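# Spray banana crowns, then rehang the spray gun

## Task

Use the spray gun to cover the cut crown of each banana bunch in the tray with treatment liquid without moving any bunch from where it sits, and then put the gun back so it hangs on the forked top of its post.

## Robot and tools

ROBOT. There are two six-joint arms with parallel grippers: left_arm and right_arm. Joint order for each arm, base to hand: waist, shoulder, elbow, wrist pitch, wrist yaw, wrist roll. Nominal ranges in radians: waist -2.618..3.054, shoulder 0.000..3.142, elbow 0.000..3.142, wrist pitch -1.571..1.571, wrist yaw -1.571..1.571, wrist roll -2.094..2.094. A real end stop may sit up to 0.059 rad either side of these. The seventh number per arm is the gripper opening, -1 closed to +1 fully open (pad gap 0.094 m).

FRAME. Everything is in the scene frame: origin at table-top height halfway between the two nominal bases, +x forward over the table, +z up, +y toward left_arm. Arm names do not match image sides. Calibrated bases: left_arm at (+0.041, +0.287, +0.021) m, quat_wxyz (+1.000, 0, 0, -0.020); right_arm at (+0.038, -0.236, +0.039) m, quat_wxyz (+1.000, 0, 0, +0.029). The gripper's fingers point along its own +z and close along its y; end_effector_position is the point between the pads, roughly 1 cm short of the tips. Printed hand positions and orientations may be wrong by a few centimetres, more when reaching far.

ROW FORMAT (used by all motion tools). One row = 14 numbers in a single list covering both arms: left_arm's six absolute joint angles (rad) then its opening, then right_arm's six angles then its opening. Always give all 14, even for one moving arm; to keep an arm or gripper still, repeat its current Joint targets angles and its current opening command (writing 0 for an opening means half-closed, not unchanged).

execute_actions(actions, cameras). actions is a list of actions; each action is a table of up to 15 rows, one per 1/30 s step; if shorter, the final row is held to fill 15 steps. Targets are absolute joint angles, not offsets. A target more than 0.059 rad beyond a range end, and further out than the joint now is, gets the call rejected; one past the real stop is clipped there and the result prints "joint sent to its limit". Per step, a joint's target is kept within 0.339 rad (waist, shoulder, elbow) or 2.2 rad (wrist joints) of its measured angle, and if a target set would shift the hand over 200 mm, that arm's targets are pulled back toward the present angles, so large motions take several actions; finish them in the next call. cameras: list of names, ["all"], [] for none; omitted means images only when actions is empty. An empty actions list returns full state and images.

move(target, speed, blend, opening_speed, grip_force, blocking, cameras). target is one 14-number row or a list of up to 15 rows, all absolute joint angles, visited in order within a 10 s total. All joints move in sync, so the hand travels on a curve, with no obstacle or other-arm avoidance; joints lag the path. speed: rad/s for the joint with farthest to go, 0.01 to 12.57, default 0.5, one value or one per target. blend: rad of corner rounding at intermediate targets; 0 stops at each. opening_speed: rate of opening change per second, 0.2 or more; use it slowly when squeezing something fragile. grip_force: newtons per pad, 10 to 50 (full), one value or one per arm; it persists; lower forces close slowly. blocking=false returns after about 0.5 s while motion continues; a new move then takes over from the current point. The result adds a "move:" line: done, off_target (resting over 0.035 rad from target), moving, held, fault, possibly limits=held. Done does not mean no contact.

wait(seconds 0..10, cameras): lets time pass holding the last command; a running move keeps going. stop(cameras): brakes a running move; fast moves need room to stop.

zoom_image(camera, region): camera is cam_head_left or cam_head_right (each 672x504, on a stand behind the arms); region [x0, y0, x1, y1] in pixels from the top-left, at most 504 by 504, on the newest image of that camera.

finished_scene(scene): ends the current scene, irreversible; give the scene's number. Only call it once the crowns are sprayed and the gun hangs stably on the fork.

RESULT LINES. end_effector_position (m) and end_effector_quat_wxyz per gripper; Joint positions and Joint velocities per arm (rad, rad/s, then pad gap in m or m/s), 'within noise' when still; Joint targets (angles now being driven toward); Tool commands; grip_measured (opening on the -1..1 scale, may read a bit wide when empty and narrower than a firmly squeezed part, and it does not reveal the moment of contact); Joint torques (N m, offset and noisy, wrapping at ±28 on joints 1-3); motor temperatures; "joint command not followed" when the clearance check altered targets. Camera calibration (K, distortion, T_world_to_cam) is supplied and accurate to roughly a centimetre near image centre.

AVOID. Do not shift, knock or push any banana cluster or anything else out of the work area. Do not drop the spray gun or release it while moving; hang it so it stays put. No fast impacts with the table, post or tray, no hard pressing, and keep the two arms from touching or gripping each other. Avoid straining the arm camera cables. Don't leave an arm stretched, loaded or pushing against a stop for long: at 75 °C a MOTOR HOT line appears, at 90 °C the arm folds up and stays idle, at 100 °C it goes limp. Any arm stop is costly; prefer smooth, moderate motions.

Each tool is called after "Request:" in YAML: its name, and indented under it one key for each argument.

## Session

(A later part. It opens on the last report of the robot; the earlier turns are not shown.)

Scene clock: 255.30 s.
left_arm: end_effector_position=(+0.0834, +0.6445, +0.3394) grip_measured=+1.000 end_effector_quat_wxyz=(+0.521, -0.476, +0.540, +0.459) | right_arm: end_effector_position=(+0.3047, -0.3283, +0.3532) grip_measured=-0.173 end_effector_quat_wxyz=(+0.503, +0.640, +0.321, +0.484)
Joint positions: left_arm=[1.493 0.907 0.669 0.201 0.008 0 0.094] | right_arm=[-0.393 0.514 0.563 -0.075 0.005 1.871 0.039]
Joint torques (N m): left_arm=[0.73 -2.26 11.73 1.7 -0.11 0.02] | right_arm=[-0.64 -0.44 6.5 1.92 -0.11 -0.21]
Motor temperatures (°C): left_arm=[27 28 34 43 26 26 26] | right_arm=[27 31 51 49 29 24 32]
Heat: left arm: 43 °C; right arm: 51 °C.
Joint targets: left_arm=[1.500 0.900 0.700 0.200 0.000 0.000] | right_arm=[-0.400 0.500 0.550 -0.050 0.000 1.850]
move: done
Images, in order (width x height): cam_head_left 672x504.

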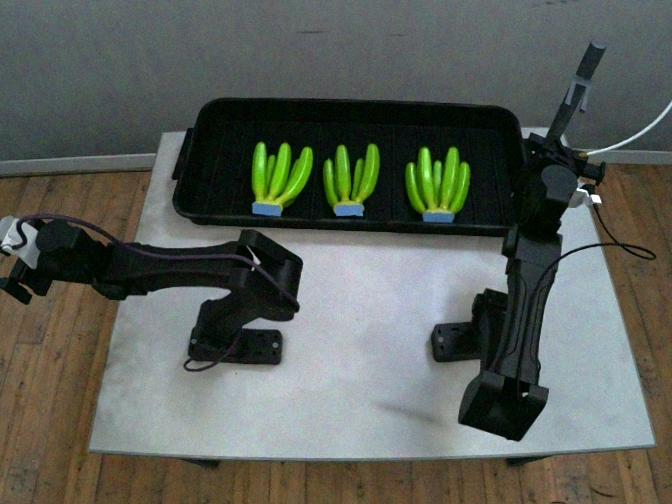

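Request:
zoom_image:
  camera: "cam_head_left"
  region: [320, 180, 380, 230]

Request:
move:
  target:
    - [1.0,0.9,0.7,0.2,0,0,1,-0.217,0.441,0.496,-0.03,0.341,0.27,-0.35]
    - [1.0,0.9,0.7,0.2,0,0,1,-0.321,0.689,0.518,0.195,0.237,0.27,-0.35]
  speed: [0.7,0.2]
  blend: [0.0,0]
  cameras: ["all"]

Request:
zoom_image:
  camera: "cam_head_left"
  region: [490, 40, 640, 200]

Scaled by 8.400 from the camera's 672x504 image, which has a finer 960x720 frame.

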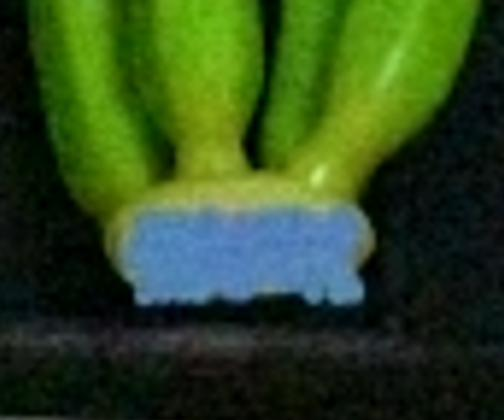

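Scene clock: 271.33 s.
left_arm: end_effector_position=(+0.2455, +0.5832, +0.3394) grip_measured=+1.000 end_effector_quat_wxyz=(+0.616, -0.332, +0.639, +0.320) | right_arm: end_effector_position=(+0.3308, -0.3568, +0.3315) grip_measured=-0.173 end_effector_quat_wxyz=(+0.690, +0.273, +0.666, -0.080)
Joint positions: left_arm=[1.007 0.907 0.669 0.201 0.008 0 0.094] | right_arm=[-0.313 0.695 0.508 0.15 0.248 0.283 0.039]
Joint torques (N m): left_arm=[-0.68 -2.24 11.67 1.72 -0.09 0.01] | right_arm=[-0.7 -1.13 8.5 2.12 -0.13 -0.12]
Heat: left arm: 43 °C; right arm: 51 °C.
Joint targets: left_arm=[1.000 0.900 0.700 0.200 0.000 0.000] | right_arm=[-0.321 0.689 0.518 0.195 0.237 0.270]
move: off_target (right_arm); right_arm: the wrist pitch is farthest, 0.045 rad from its target

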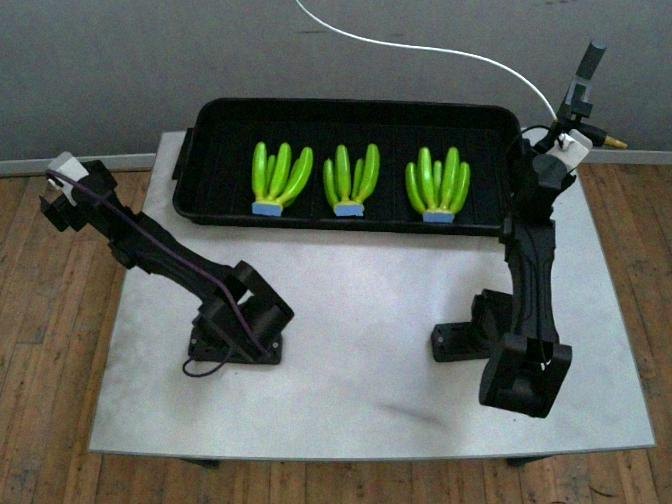

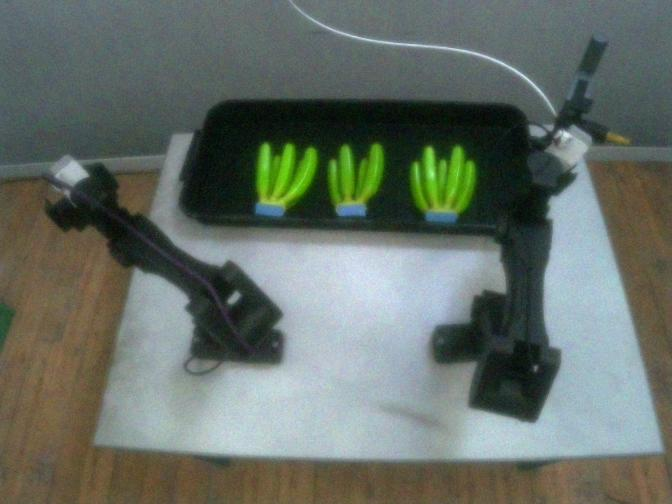

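Scaled by 3.150 from the camera's 672x504 image, which has a finer 960x720 frame.

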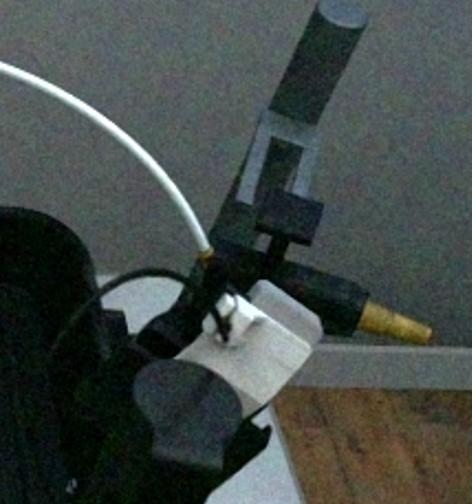

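Request:
move:
  target:
    - [1.0,0.9,0.7,0.2,0,0,1,-0.327,0.689,0.54,0.175,0.237,0.27,-0.35]
    - [1.0,0.9,0.7,0.2,0,0,1,-0.386,0.942,0.594,0.36,0.177,0.27,-0.35]
  speed: 0.15
  blend: [0,0]
  cameras: ["all"]

Request:
zoom_image:
  camera: "cam_head_left"
  region: [510, 50, 630, 170]

Request:
zoom_image:
  camera: "cam_head_right"
  region: [510, 50, 630, 170]

Scene clock: 282.47 s.
left_arm: end_effector_position=(+0.2455, +0.5832, +0.3394) grip_measured=+1.000 end_effector_quat_wxyz=(+0.616, -0.332, +0.639, +0.320) | right_arm: end_effector_position=(+0.3662, -0.3763, +0.3121) grip_measured=-0.176 end_effector_quat_wxyz=(+0.671, +0.277, +0.683, -0.082)
Joint positions: left_arm=[1.007 0.907 0.669 0.201 0.008 0 0.094] | right_arm=[-0.367 0.917 0.542 0.288 0.197 0.281 0.039]
Joint torques (N m): left_arm=[-0.73 -2.17 11.62 1.69 -0.11 0.01] | right_arm=[-1.65 -0.02 12.26 2.35 -0.25 -0.09]
Heat: left arm: 43 °C; right arm: 53 °C.
Joint targets: left_arm=[1.000 0.900 0.700 0.200 0.000 0.000] | right_arm=[-0.386 0.942 0.594 0.360 0.177 0.270]
move: off_target (right_arm); right_arm: the wrist pitch is farthest, 0.072 rad from its target

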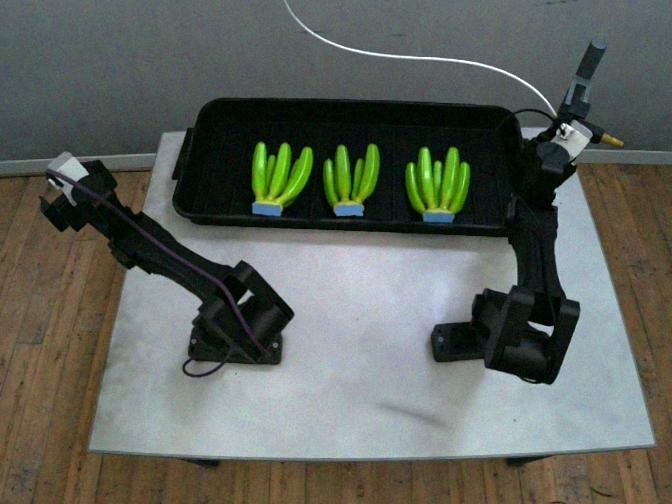

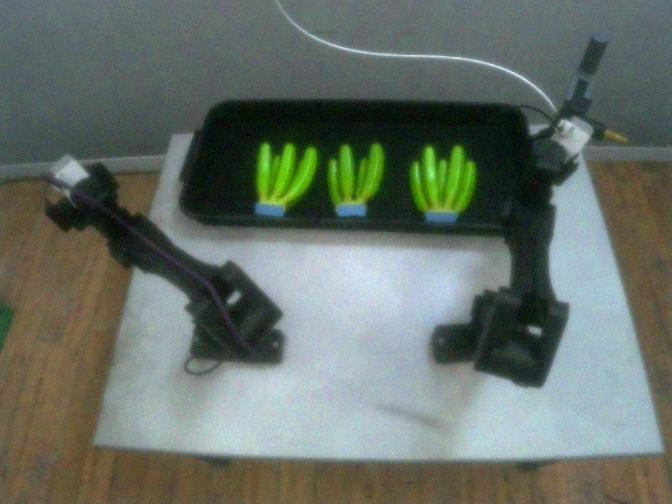

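Scaled by 4.200 from the camera's 672x504 image, which has a finer 960x720 frame.

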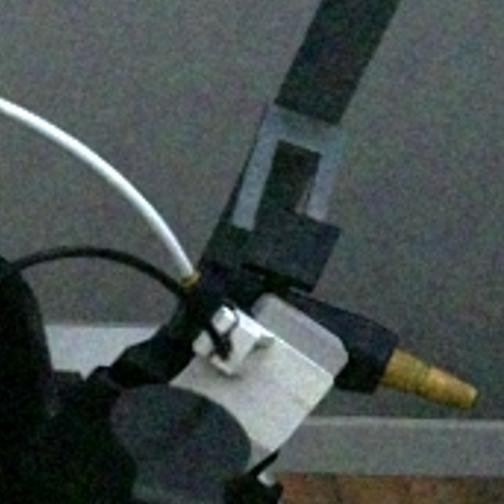

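Scaled by 4.200 from the camera's 672x504 image, which has a finer 960x720 frame.

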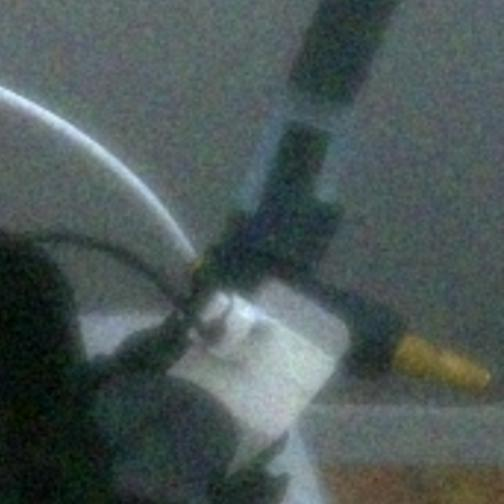

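Request:
move:
  target:
    - [1.0,0.9,0.7,0.2,0,0,1,-0.327,0.69,0.535,0.18,0.237,0.27,-0.35]
    - [1.0,0.9,0.7,0.2,0,0,1,-0.329,0.692,0.56,0.215,0.237,0.27,-0.35]
  speed: 0.15
  cameras: ["cam_head_left"]

Request:
zoom_image:
  camera: "cam_head_left"
  region: [490, 40, 640, 200]

Scene clock: 303.57 s.
left_arm: end_effector_position=(+0.2455, +0.5832, +0.3394) grip_measured=+1.000 end_effector_quat_wxyz=(+0.616, -0.332, +0.639, +0.320) | right_arm: end_effector_position=(+0.3313, -0.3614, +0.3502) grip_measured=-0.177 end_effector_quat_wxyz=(+0.705, +0.272, +0.650, -0.080)
Joint positions: left_arm=[1.007 0.907 0.669 0.201 0.008 0 0.094] | right_arm=[-0.336 0.708 0.542 0.173 0.231 0.281 0.039]
Joint torques (N m): left_arm=[-0.73 -2.21 11.7 1.71 -0.11 0.01] | right_arm=[0.72 -2.04 9.29 2.06 0.03 -0.13]
Motor temperatures (°C): left_arm=[27 28 34 43 26 26 26] | right_arm=[27 27 59 57 29 24 32]
Heat: left arm: 43 °C; right arm: 59 °C.
Joint targets: left_arm=[1.000 0.900 0.700 0.200 0.000 0.000] | right_arm=[-0.329 0.692 0.560 0.215 0.237 0.270]
move: off_target (right_arm); right_arm: the wrist pitch is farthest, 0.042 rad from its target
Images, in order (width x height): cam_head_left 672x504.

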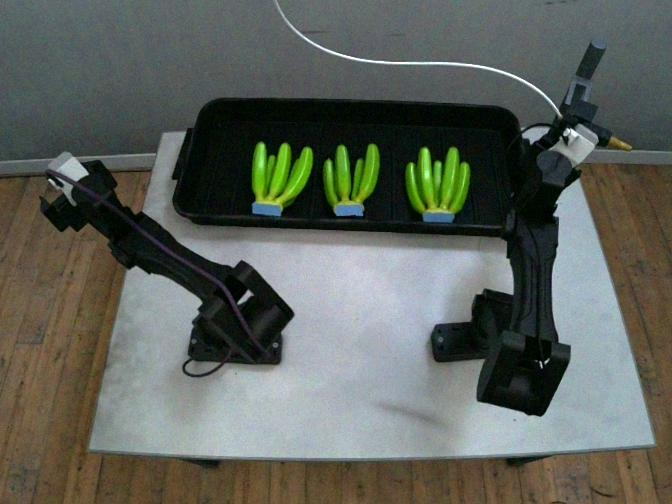

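Scaled by 3.150 from the camera's 672x504 image, which has a finer 960x720 frame.

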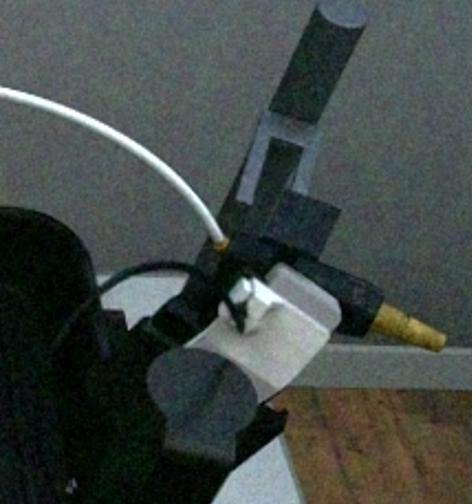

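Request:
move:
  target: [1.0,0.9,0.7,0.2,0,0,1,-0.335,0.75,0.76,-0.165,0.225,0.27,-0.35]
  speed: 0.2
  cameras: ["all"]

Request:
zoom_image:
  camera: "cam_head_left"
  region: [490, 40, 640, 200]

Request:
zoom_image:
  camera: "cam_head_right"
  region: [490, 40, 640, 200]

Scene clock: 319.07 s.
left_arm: end_effector_position=(+0.2455, +0.5832, +0.3394) grip_measured=+1.000 end_effector_quat_wxyz=(+0.616, -0.332, +0.639, +0.320) | right_arm: end_effector_position=(+0.3287, -0.3606, +0.3359) grip_measured=-0.177 end_effector_quat_wxyz=(+0.620, +0.284, +0.726, -0.089)
Joint positions: left_arm=[1.007 0.907 0.669 0.201 0.008 0 0.094] | right_arm=[-0.336 0.753 0.72 -0.19 0.231 0.281 0.039]
Joint torques (N m): left_arm=[-0.72 -2.17 11.7 1.7 -0.07 0.02] | right_arm=[0.12 -0.99 10.86 1.9 -0.06 -0.08]
Motor temperatures (°C): left_arm=[27 28 34 43 26 26 26] | right_arm=[27 27 57 56 29 24 32]
Heat: left arm: 43 °C; right arm: 57 °C.
Joint targets: left_arm=[1.000 0.900 0.700 0.200 0.000 0.000] | right_arm=[-0.335 0.750 0.760 -0.165 0.225 0.270]
move: off_target (right_arm); right_arm: the elbow is farthest, 0.040 rad from its target

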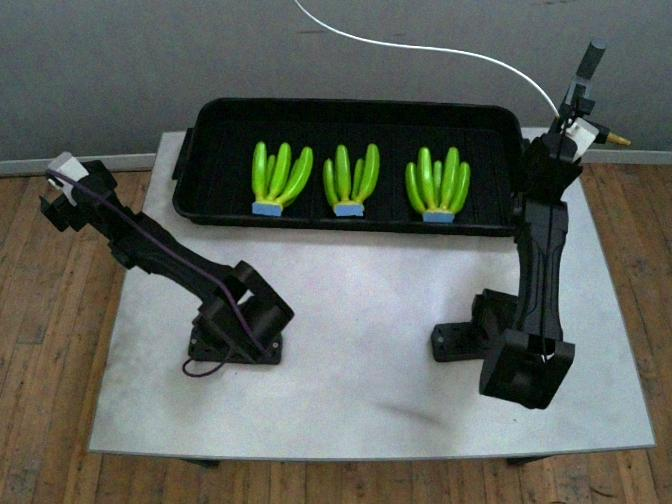

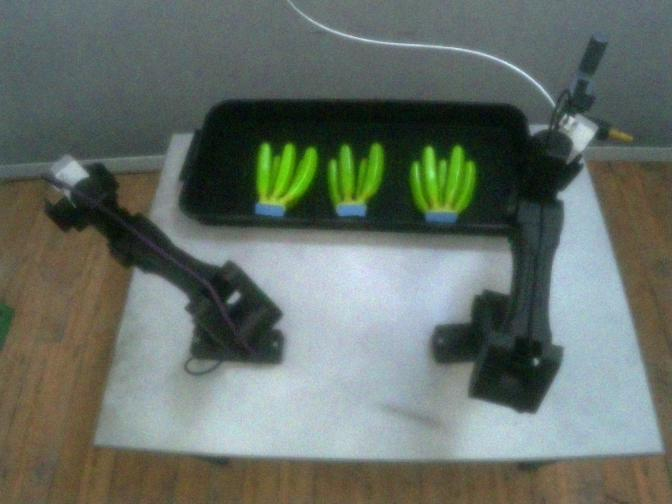

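Scaled by 3.150 from the camera's 672x504 image, which has a finer 960x720 frame.

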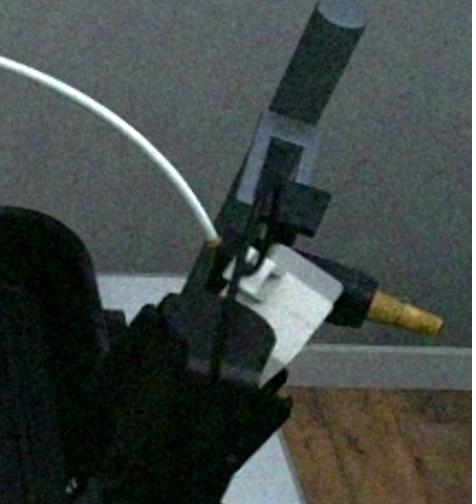

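Scaled by 3.150 from the camera's 672x504 image, which has a finer 960x720 frame.

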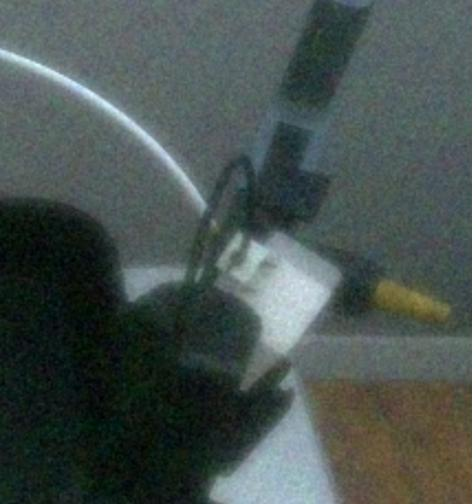

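Request:
move:
  target: [1.0,0.9,0.7,0.2,0,0,1,-0.383,0.9515,0.807,0.0,0.178,0.27,-0.35]
  speed: 0.12
  cameras: ["all"]

Request:
zoom_image:
  camera: "cam_head_left"
  region: [510, 50, 630, 170]

Scene clock: 339.20 s.
left_arm: end_effector_position=(+0.2455, +0.5832, +0.3394) grip_measured=+1.000 end_effector_quat_wxyz=(+0.616, -0.332, +0.639, +0.320) | right_arm: end_effector_position=(+0.3532, -0.3694, +0.3258) grip_measured=-0.177 end_effector_quat_wxyz=(+0.608, +0.284, +0.736, -0.086)
Joint positions: left_arm=[1.007 0.907 0.669 0.201 0.008 0 0.094] | right_arm=[-0.354 0.877 0.744 -0.122 0.207 0.281 0.039]
Joint torques (N m): left_arm=[-0.75 -2.19 11.71 1.71 -0.09 0.04] | right_arm=[-2.54 5.09 13.08 2.77 -0.31 -0.08]
Motor temperatures (°C): left_arm=[27 28 35 44 26 26 26] | right_arm=[27 26 55 53 29 24 32]
Heat: left arm: 44 °C; right arm: 55 °C.
Joint targets: left_arm=[1.000 0.900 0.700 0.200 0.000 0.000] | right_arm=[-0.383 0.952 0.807 0.000 0.178 0.270]
move: off_target (right_arm); right_arm: the wrist pitch is farthest, 0.122 rad from its target

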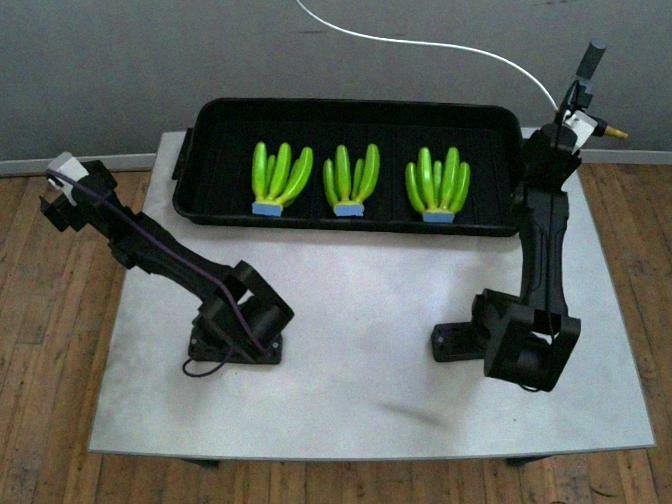

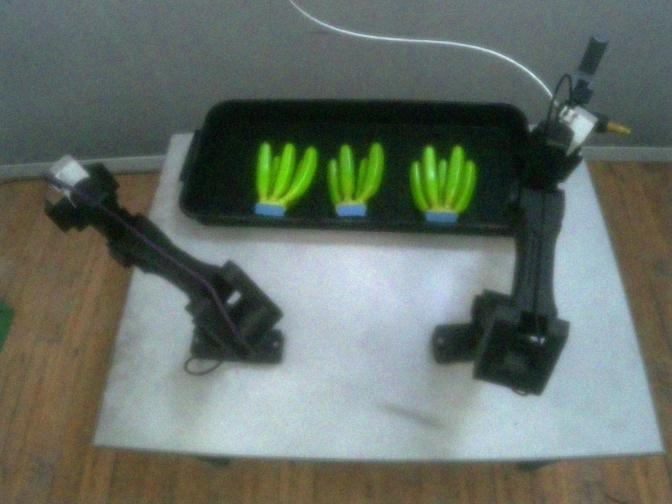

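Scaled by 4.200 from the camera's 672x504 image, which has a finer 960x720 frame.

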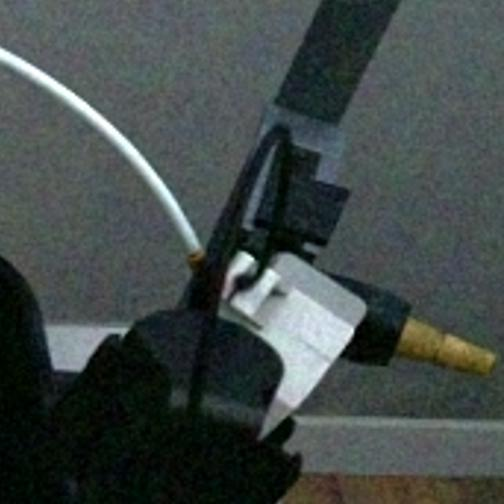

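Request:
move:
  target: [1.0,0.9,0.7,0.2,0,0,1,-0.335,0.765,0.81,-0.19,0.225,0.27,-0.35]
  speed: 0.15
  cameras: ["all"]

Request:
zoom_image:
  camera: "cam_head_left"
  region: [510, 50, 630, 170]

Request:
zoom_image:
  camera: "cam_head_right"
  region: [510, 50, 630, 170]

Scene clock: 358.63 s.
left_arm: end_effector_position=(+0.2455, +0.5832, +0.3394) grip_measured=+1.000 end_effector_quat_wxyz=(+0.616, -0.332, +0.639, +0.320) | right_arm: end_effector_position=(+0.3330, -0.3615, +0.3452) grip_measured=-0.177 end_effector_quat_wxyz=(+0.618, +0.282, +0.729, -0.086)
Joint positions: left_arm=[1.007 0.907 0.669 0.201 0.008 0 0.094] | right_arm=[-0.344 0.783 0.77 -0.216 0.215 0.281 0.039]
Joint torques (N m): left_arm=[-0.68 -2.24 11.62 1.7 -0.09 0.03] | right_arm=[0.76 -2.78 10.88 1.91 0.09 -0.13]
Motor temperatures (°C): left_arm=[27 28 35 44 26 26 26] | right_arm=[27 27 62 60 29 24 32]
Heat: left arm: 44 °C; right arm: 62 °C.
Joint targets: left_arm=[1.000 0.900 0.700 0.200 0.000 0.000] | right_arm=[-0.335 0.765 0.810 -0.190 0.225 0.270]
move: off_target (right_arm); right_arm: the elbow is farthest, 0.040 rad from its target

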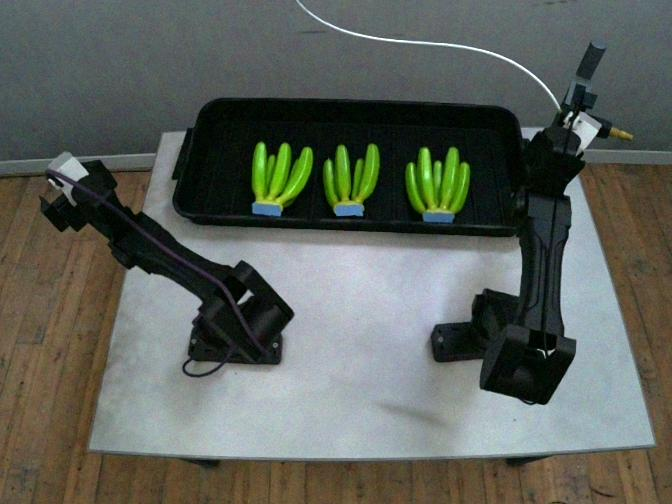

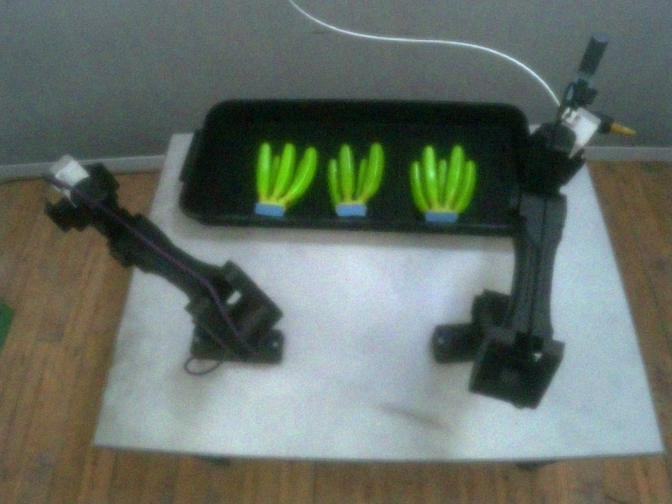

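Scaled by 4.200 from the camera's 672x504 image, which has a finer 960x720 frame.

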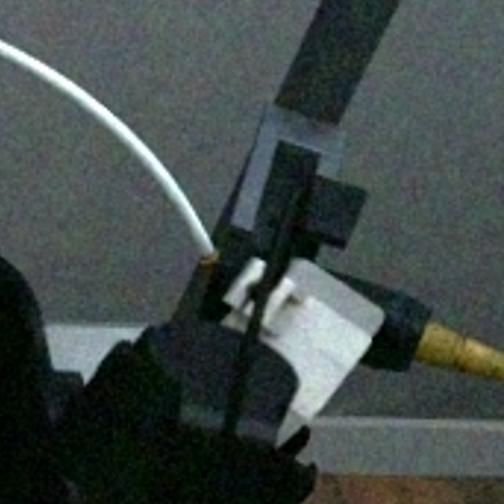

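Scaled by 4.200 from the camera's 672x504 image, which has a finer 960x720 frame.

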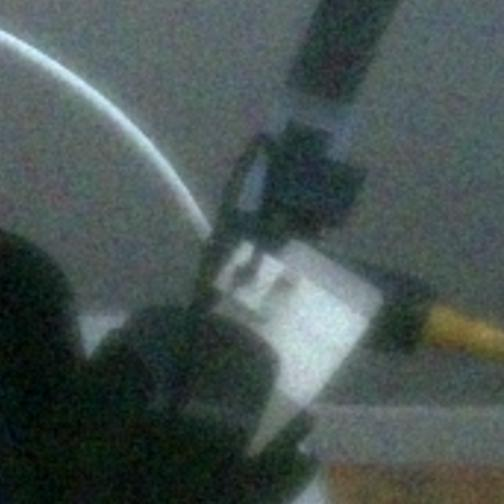

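Request:
move:
  target:
    - [1.0,0.9,0.7,0.2,0,0,1,-0.305,0.775,0.81,-0.18,0.245,0.27,-0.35]
    - [1.0,0.9,0.7,0.2,0,0,1,-0.359,0.964,0.875,-0.04,0.204,0.27,-0.35]
  speed: 0.12
  blend: 0.01
  cameras: ["all"]

Request:
zoom_image:
  camera: "cam_head_left"
  region: [510, 50, 630, 170]

Request:
zoom_image:
  camera: "cam_head_right"
  region: [510, 50, 630, 170]

Scene clock: 383.67 s.
left_arm: end_effector_position=(+0.2455, +0.5832, +0.3394) grip_measured=+1.000 end_effector_quat_wxyz=(+0.616, -0.332, +0.639, +0.320) | right_arm: end_effector_position=(+0.3556, -0.3640, +0.3431) grip_measured=-0.177 end_effector_quat_wxyz=(+0.608, +0.278, +0.739, -0.082)
Joint positions: left_arm=[1.007 0.907 0.669 0.201 0.008 0 0.094] | right_arm=[-0.335 0.889 0.819 -0.187 0.209 0.281 0.039]
Joint torques (N m): left_arm=[-0.72 -2.19 11.67 1.72 -0.1 0] | right_arm=[-2.25 5.35 12.26 3.04 -0.1 -0.09]
Motor temperatures (°C): left_arm=[27 28 35 44 26 26 26] | right_arm=[27 27 56 55 29 24 32]
Heat: left arm: 44 °C; right arm: 56 °C.
Joint targets: left_arm=[1.000 0.900 0.700 0.200 0.000 0.000] | right_arm=[-0.359 0.964 0.875 -0.040 0.204 0.270]
move: off_target (right_arm); right_arm: the wrist pitch is farthest, 0.147 rad from its target

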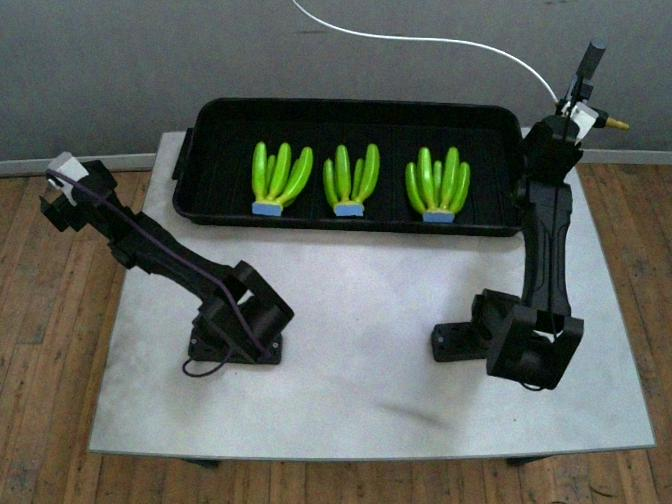

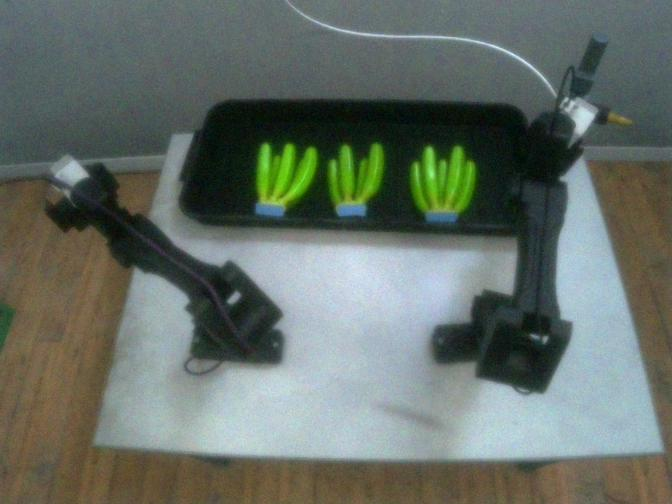

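Scaled by 4.200 from the camera's 672x504 image, which has a finer 960x720 frame.

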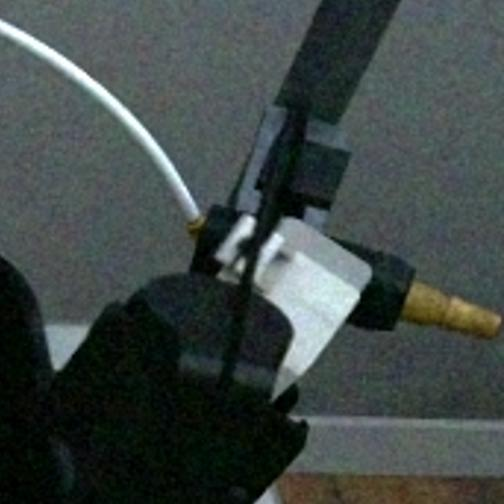

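Scaled by 4.200 from the camera's 672x504 image, which has a finer 960x720 frame.

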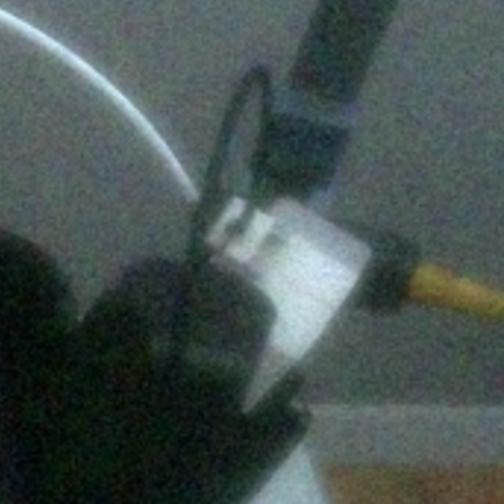

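Request:
move:
  target:
    - [1.0,0.9,0.7,0.2,0,0,1,-0.318,0.80,0.78,-0.17,0.23,0.27,-0.35]
    - [1.0,0.9,0.7,0.2,0,0,1,-0.328,0.843,0.783,-0.14,0.22,0.27,-0.35]
    - [1.0,0.9,0.7,0.2,0,0,1,-0.357,0.96,0.829,-0.06,0.2,0.27,-0.35]
  speed: 0.12
  blend: [0,0.01,0]
  cameras: ["all"]

Request:
zoom_image:
  camera: "cam_head_left"
  region: [530, 60, 610, 140]

Request:
zoom_image:
  camera: "cam_head_right"
  region: [530, 50, 610, 130]

Scene clock: 405.30 s.
left_arm: end_effector_position=(+0.2455, +0.5832, +0.3394) grip_measured=+1.000 end_effector_quat_wxyz=(+0.616, -0.332, +0.639, +0.320) | right_arm: end_effector_position=(+0.3547, -0.3654, +0.3359) grip_measured=-0.177 end_effector_quat_wxyz=(+0.606, +0.280, +0.740, -0.086)
Joint positions: left_arm=[1.007 0.907 0.669 0.201 0.008 0 0.094] | right_arm=[-0.337 0.885 0.792 -0.168 0.216 0.278 0.039]
Joint torques (N m): left_arm=[-0.73 -2.18 11.64 1.71 -0.11 0.02] | right_arm=[-1.68 5.37 10.71 2.63 -0.14 -0.09]
Motor temperatures (°C): left_arm=[27 28 35 44 26 26 26] | right_arm=[27 28 56 67 29 24 33]
Heat: left arm: 44 °C; right arm: 67 °C.
Joint targets: left_arm=[1.000 0.900 0.700 0.200 0.000 0.000] | right_arm=[-0.357 0.960 0.829 -0.060 0.200 0.270]
move: off_target (right_arm); right_arm: the wrist pitch is farthest, 0.108 rad from its target

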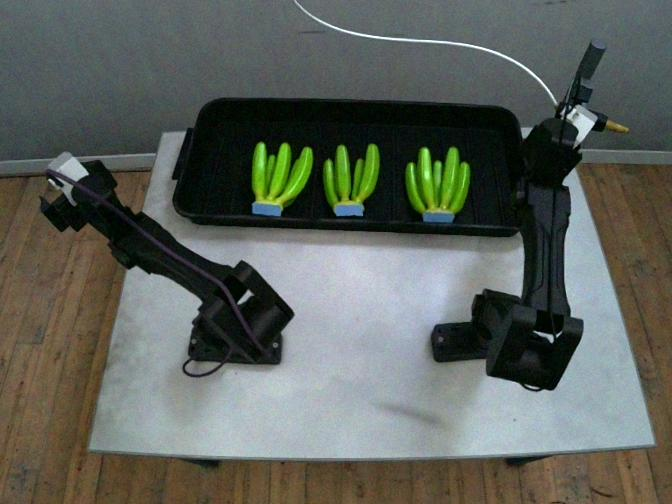

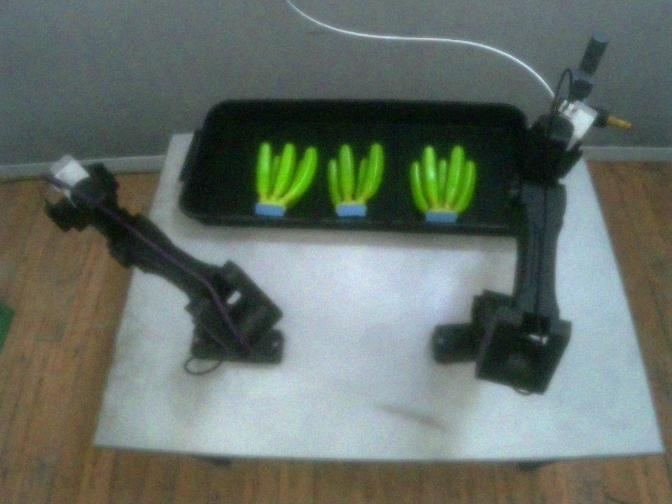

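Scaled by 6.300 from the camera's 672x504 image, which has a finer 960x720 frame.

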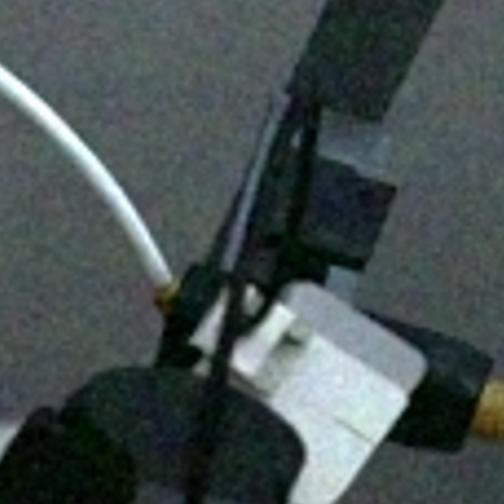

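Scaled by 6.300 from the camera's 672x504 image, which has a finer 960x720 frame.

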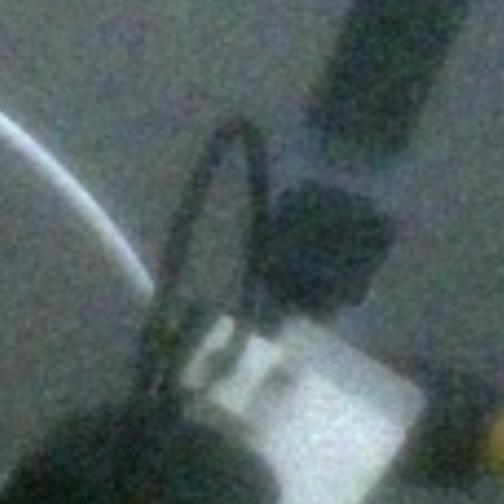

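Request:
move:
  target:
    - [1.0,0.9,0.7,0.2,0,0,1,-0.318,0.76,0.78,-0.19,0.23,0.27,-0.35]
    - [1.0,0.9,0.7,0.2,0,0,1,-0.217,0.46,0.65,-0.2,0.3,0.27,-0.35]
    - [1.0,0.9,0.7,0.2,0,0,1,0.052,1.1,1.1,-1.3,0.0,1.6,-0.35]
    - [1.0,0.9,0.7,0.2,0,0,1,0.052,1.561,0.832,-1.07,0.0,1.6,-0.35]
  speed: [0.15,0.4,0.6,0.3]
  blend: [0.01,0.03,0.03,0]
  cameras: ["all"]

Request:
zoom_image:
  camera: "cam_head_left"
  region: [400, 210, 560, 350]

Request:
zoom_image:
  camera: "cam_head_right"
  region: [400, 210, 560, 350]

Scene clock: 440.20 s.
left_arm: end_effector_position=(+0.2455, +0.5832, +0.3394) grip_measured=+1.000 end_effector_quat_wxyz=(+0.616, -0.332, +0.639, +0.320) | right_arm: end_effector_position=(+0.2268, -0.2133, +0.0623) grip_measured=-0.177 end_effector_quat_wxyz=(-0.070, +0.674, +0.732, -0.071)
Joint positions: left_arm=[1.007 0.907 0.669 0.201 0.008 0 0.094] | right_arm=[0.044 1.552 0.842 -1.06 -0.01 1.589 0.039]
Joint torques (N m): left_arm=[-0.79 -2.22 11.73 1.7 -0.1 0.02] | right_arm=[0.53 -4.77 4.37 -0.29 0.08 0.12]
Motor temperatures (°C): left_arm=[27 28 35 44 26 26 26] | right_arm=[27 28 54 62 29 24 33]
Heat: left arm: 44 °C; right arm: 62 °C.
Joint targets: left_arm=[1.000 0.900 0.700 0.200 0.000 0.000] | right_arm=[0.052 1.561 0.832 -1.070 0.000 1.600]
move: done

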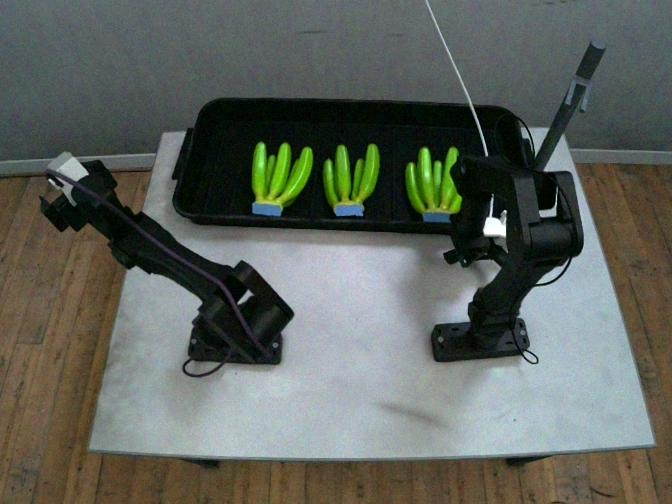

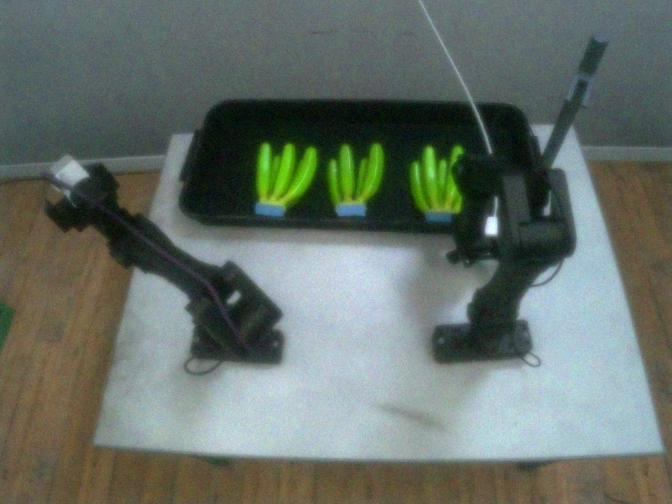

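Scaled by 3.150 from the camera's 672x504 image, which has a finer 960x720 frame.

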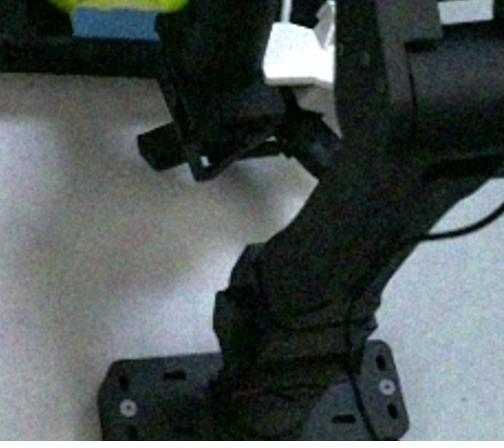

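Scaled by 3.150 from the camera's 672x504 image, which has a finer 960x720 frame.

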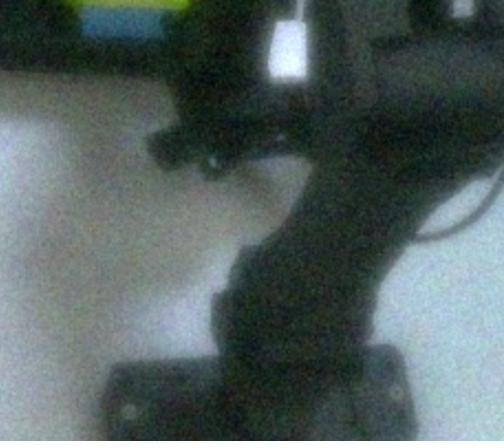

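Request:
move:
  target:
    - [1.0,0.9,0.7,0.2,0,0,1,-0.1,1.337,0.70,-0.92,-0.28,1.5,-0.35]
    - [1.0,0.9,0.7,0.2,0,0,1,-0.172,1.337,0.638,-0.86,-0.28,1.45,-0.35]
  speed: 0.3
  blend: [0.02,0]
  cameras: ["all"]

Request:
zoom_image:
  camera: "cam_head_left"
  region: [400, 190, 560, 350]

Request:
zoom_image:
  camera: "cam_head_right"
  region: [400, 190, 560, 350]

Scene clock: 457.93 s.
left_arm: end_effector_position=(+0.2455, +0.5832, +0.3394) grip_measured=+1.000 end_effector_quat_wxyz=(+0.616, -0.332, +0.639, +0.320) | right_arm: end_effector_position=(+0.2324, -0.2036, +0.0627) grip_measured=-0.179 end_effector_quat_wxyz=(-0.085, +0.694, +0.706, +0.113)
Joint positions: left_arm=[1.007 0.907 0.669 0.201 0.008 0 0.094] | right_arm=[-0.16 1.345 0.657 -0.873 -0.284 1.454 0.039]
Joint torques (N m): left_arm=[-0.69 -2.22 11.7 1.7 -0.1 0.01] | right_arm=[-0.98 -4.92 4.25 0.27 -0.11 -0.07]
Motor temperatures (°C): left_arm=[27 28 35 44 26 26 26] | right_arm=[27 28 51 53 29 24 33]
Heat: left arm: 44 °C; right arm: 53 °C.
Joint targets: left_arm=[1.000 0.900 0.700 0.200 0.000 0.000] | right_arm=[-0.172 1.337 0.638 -0.860 -0.280 1.450]
move: done

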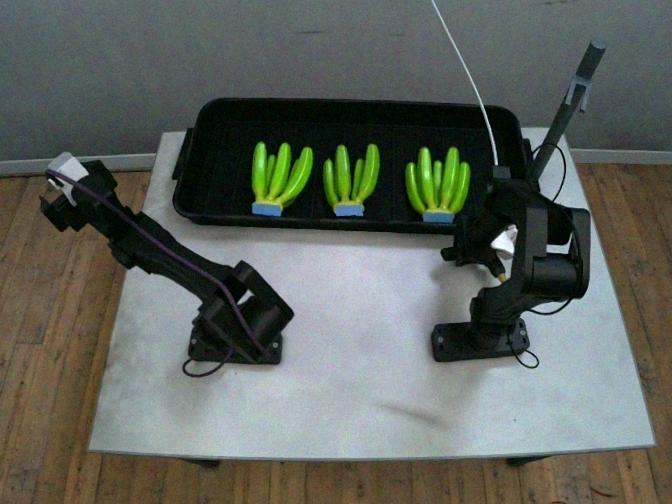

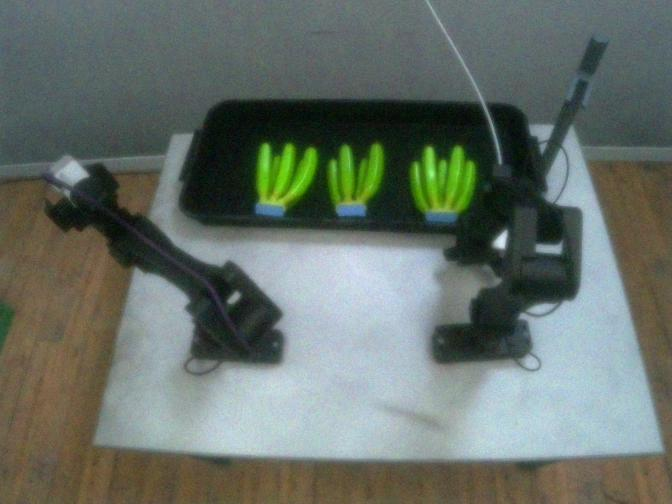

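Scaled by 3.150 from the camera's 672x504 image, which has a finer 960x720 frame.

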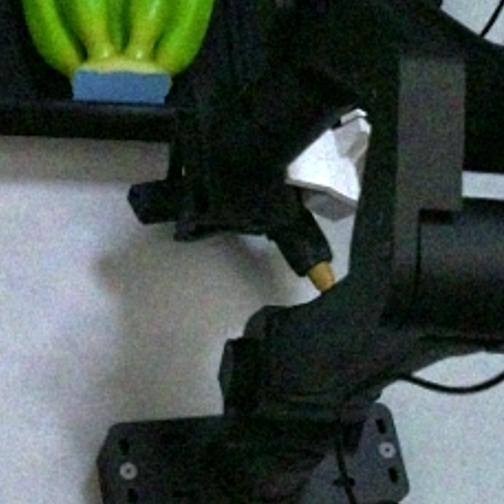

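Scaled by 3.150 from the camera's 672x504 image, which has a finer 960x720 frame.

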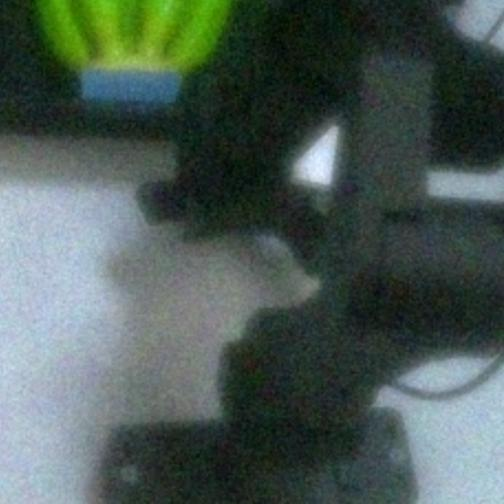

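Request:
move:
  target: [1.0,0.9,0.7,0.2,0,0,1,-0.172,1.41,0.57,-0.715,-0.28,1.45,-0.35]
  speed: 0.1
  cameras: ["all"]

Request:
zoom_image:
  camera: "cam_head_left"
  region: [420, 210, 540, 330]

Scene clock: 469.43 s.
left_arm: end_effector_position=(+0.2455, +0.5832, +0.3394) grip_measured=+1.000 end_effector_quat_wxyz=(+0.616, -0.332, +0.639, +0.320) | right_arm: end_effector_position=(+0.2268, -0.2061, +0.0386) grip_measured=-0.185 end_effector_quat_wxyz=(-0.086, +0.698, +0.703, +0.105)
Joint positions: left_arm=[1.007 0.907 0.669 0.201 0.008 0 0.094] | right_arm=[-0.166 1.391 0.585 -0.767 -0.273 1.456 0.038]
Joint torques (N m): left_arm=[-0.69 -2.19 11.69 1.71 -0.11 0.03] | right_arm=[-0.5 -2.45 4.15 0.66 -0.27 -0.04]
Heat: left arm: 44 °C; right arm: 50 °C.
Joint targets: left_arm=[1.000 0.900 0.700 0.200 0.000 0.000] | right_arm=[-0.172 1.410 0.570 -0.715 -0.280 1.450]
move: off_target (right_arm); right_arm: the wrist pitch is farthest, 0.052 rad from its target

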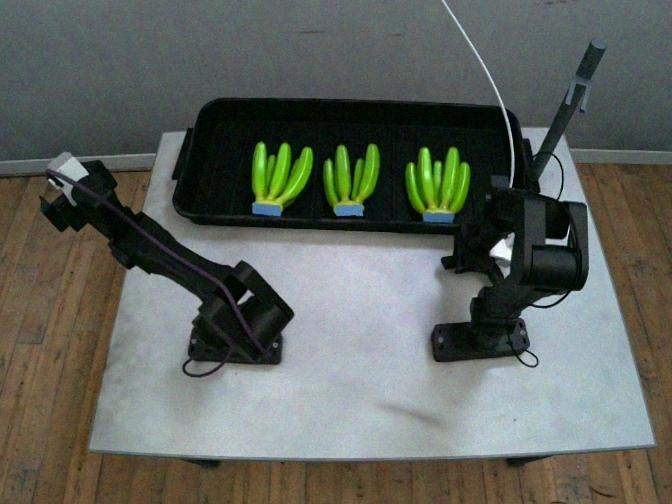

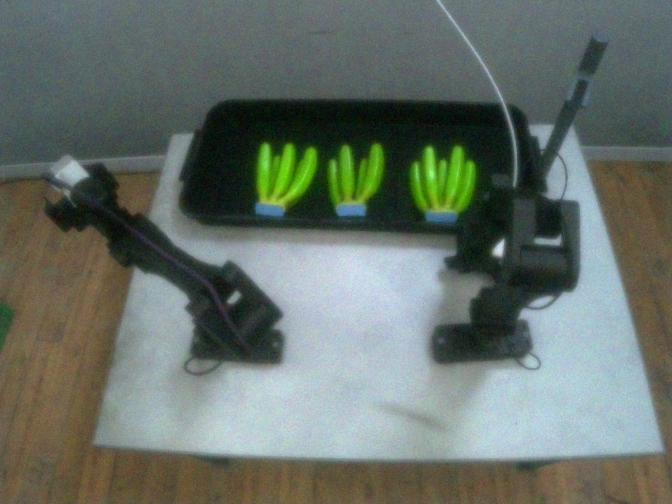

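Scaled by 4.200 from the camera's 672x504 image, which has a finer 960x720 frame.

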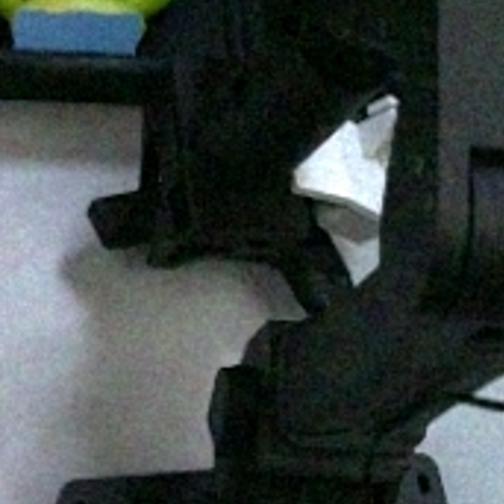

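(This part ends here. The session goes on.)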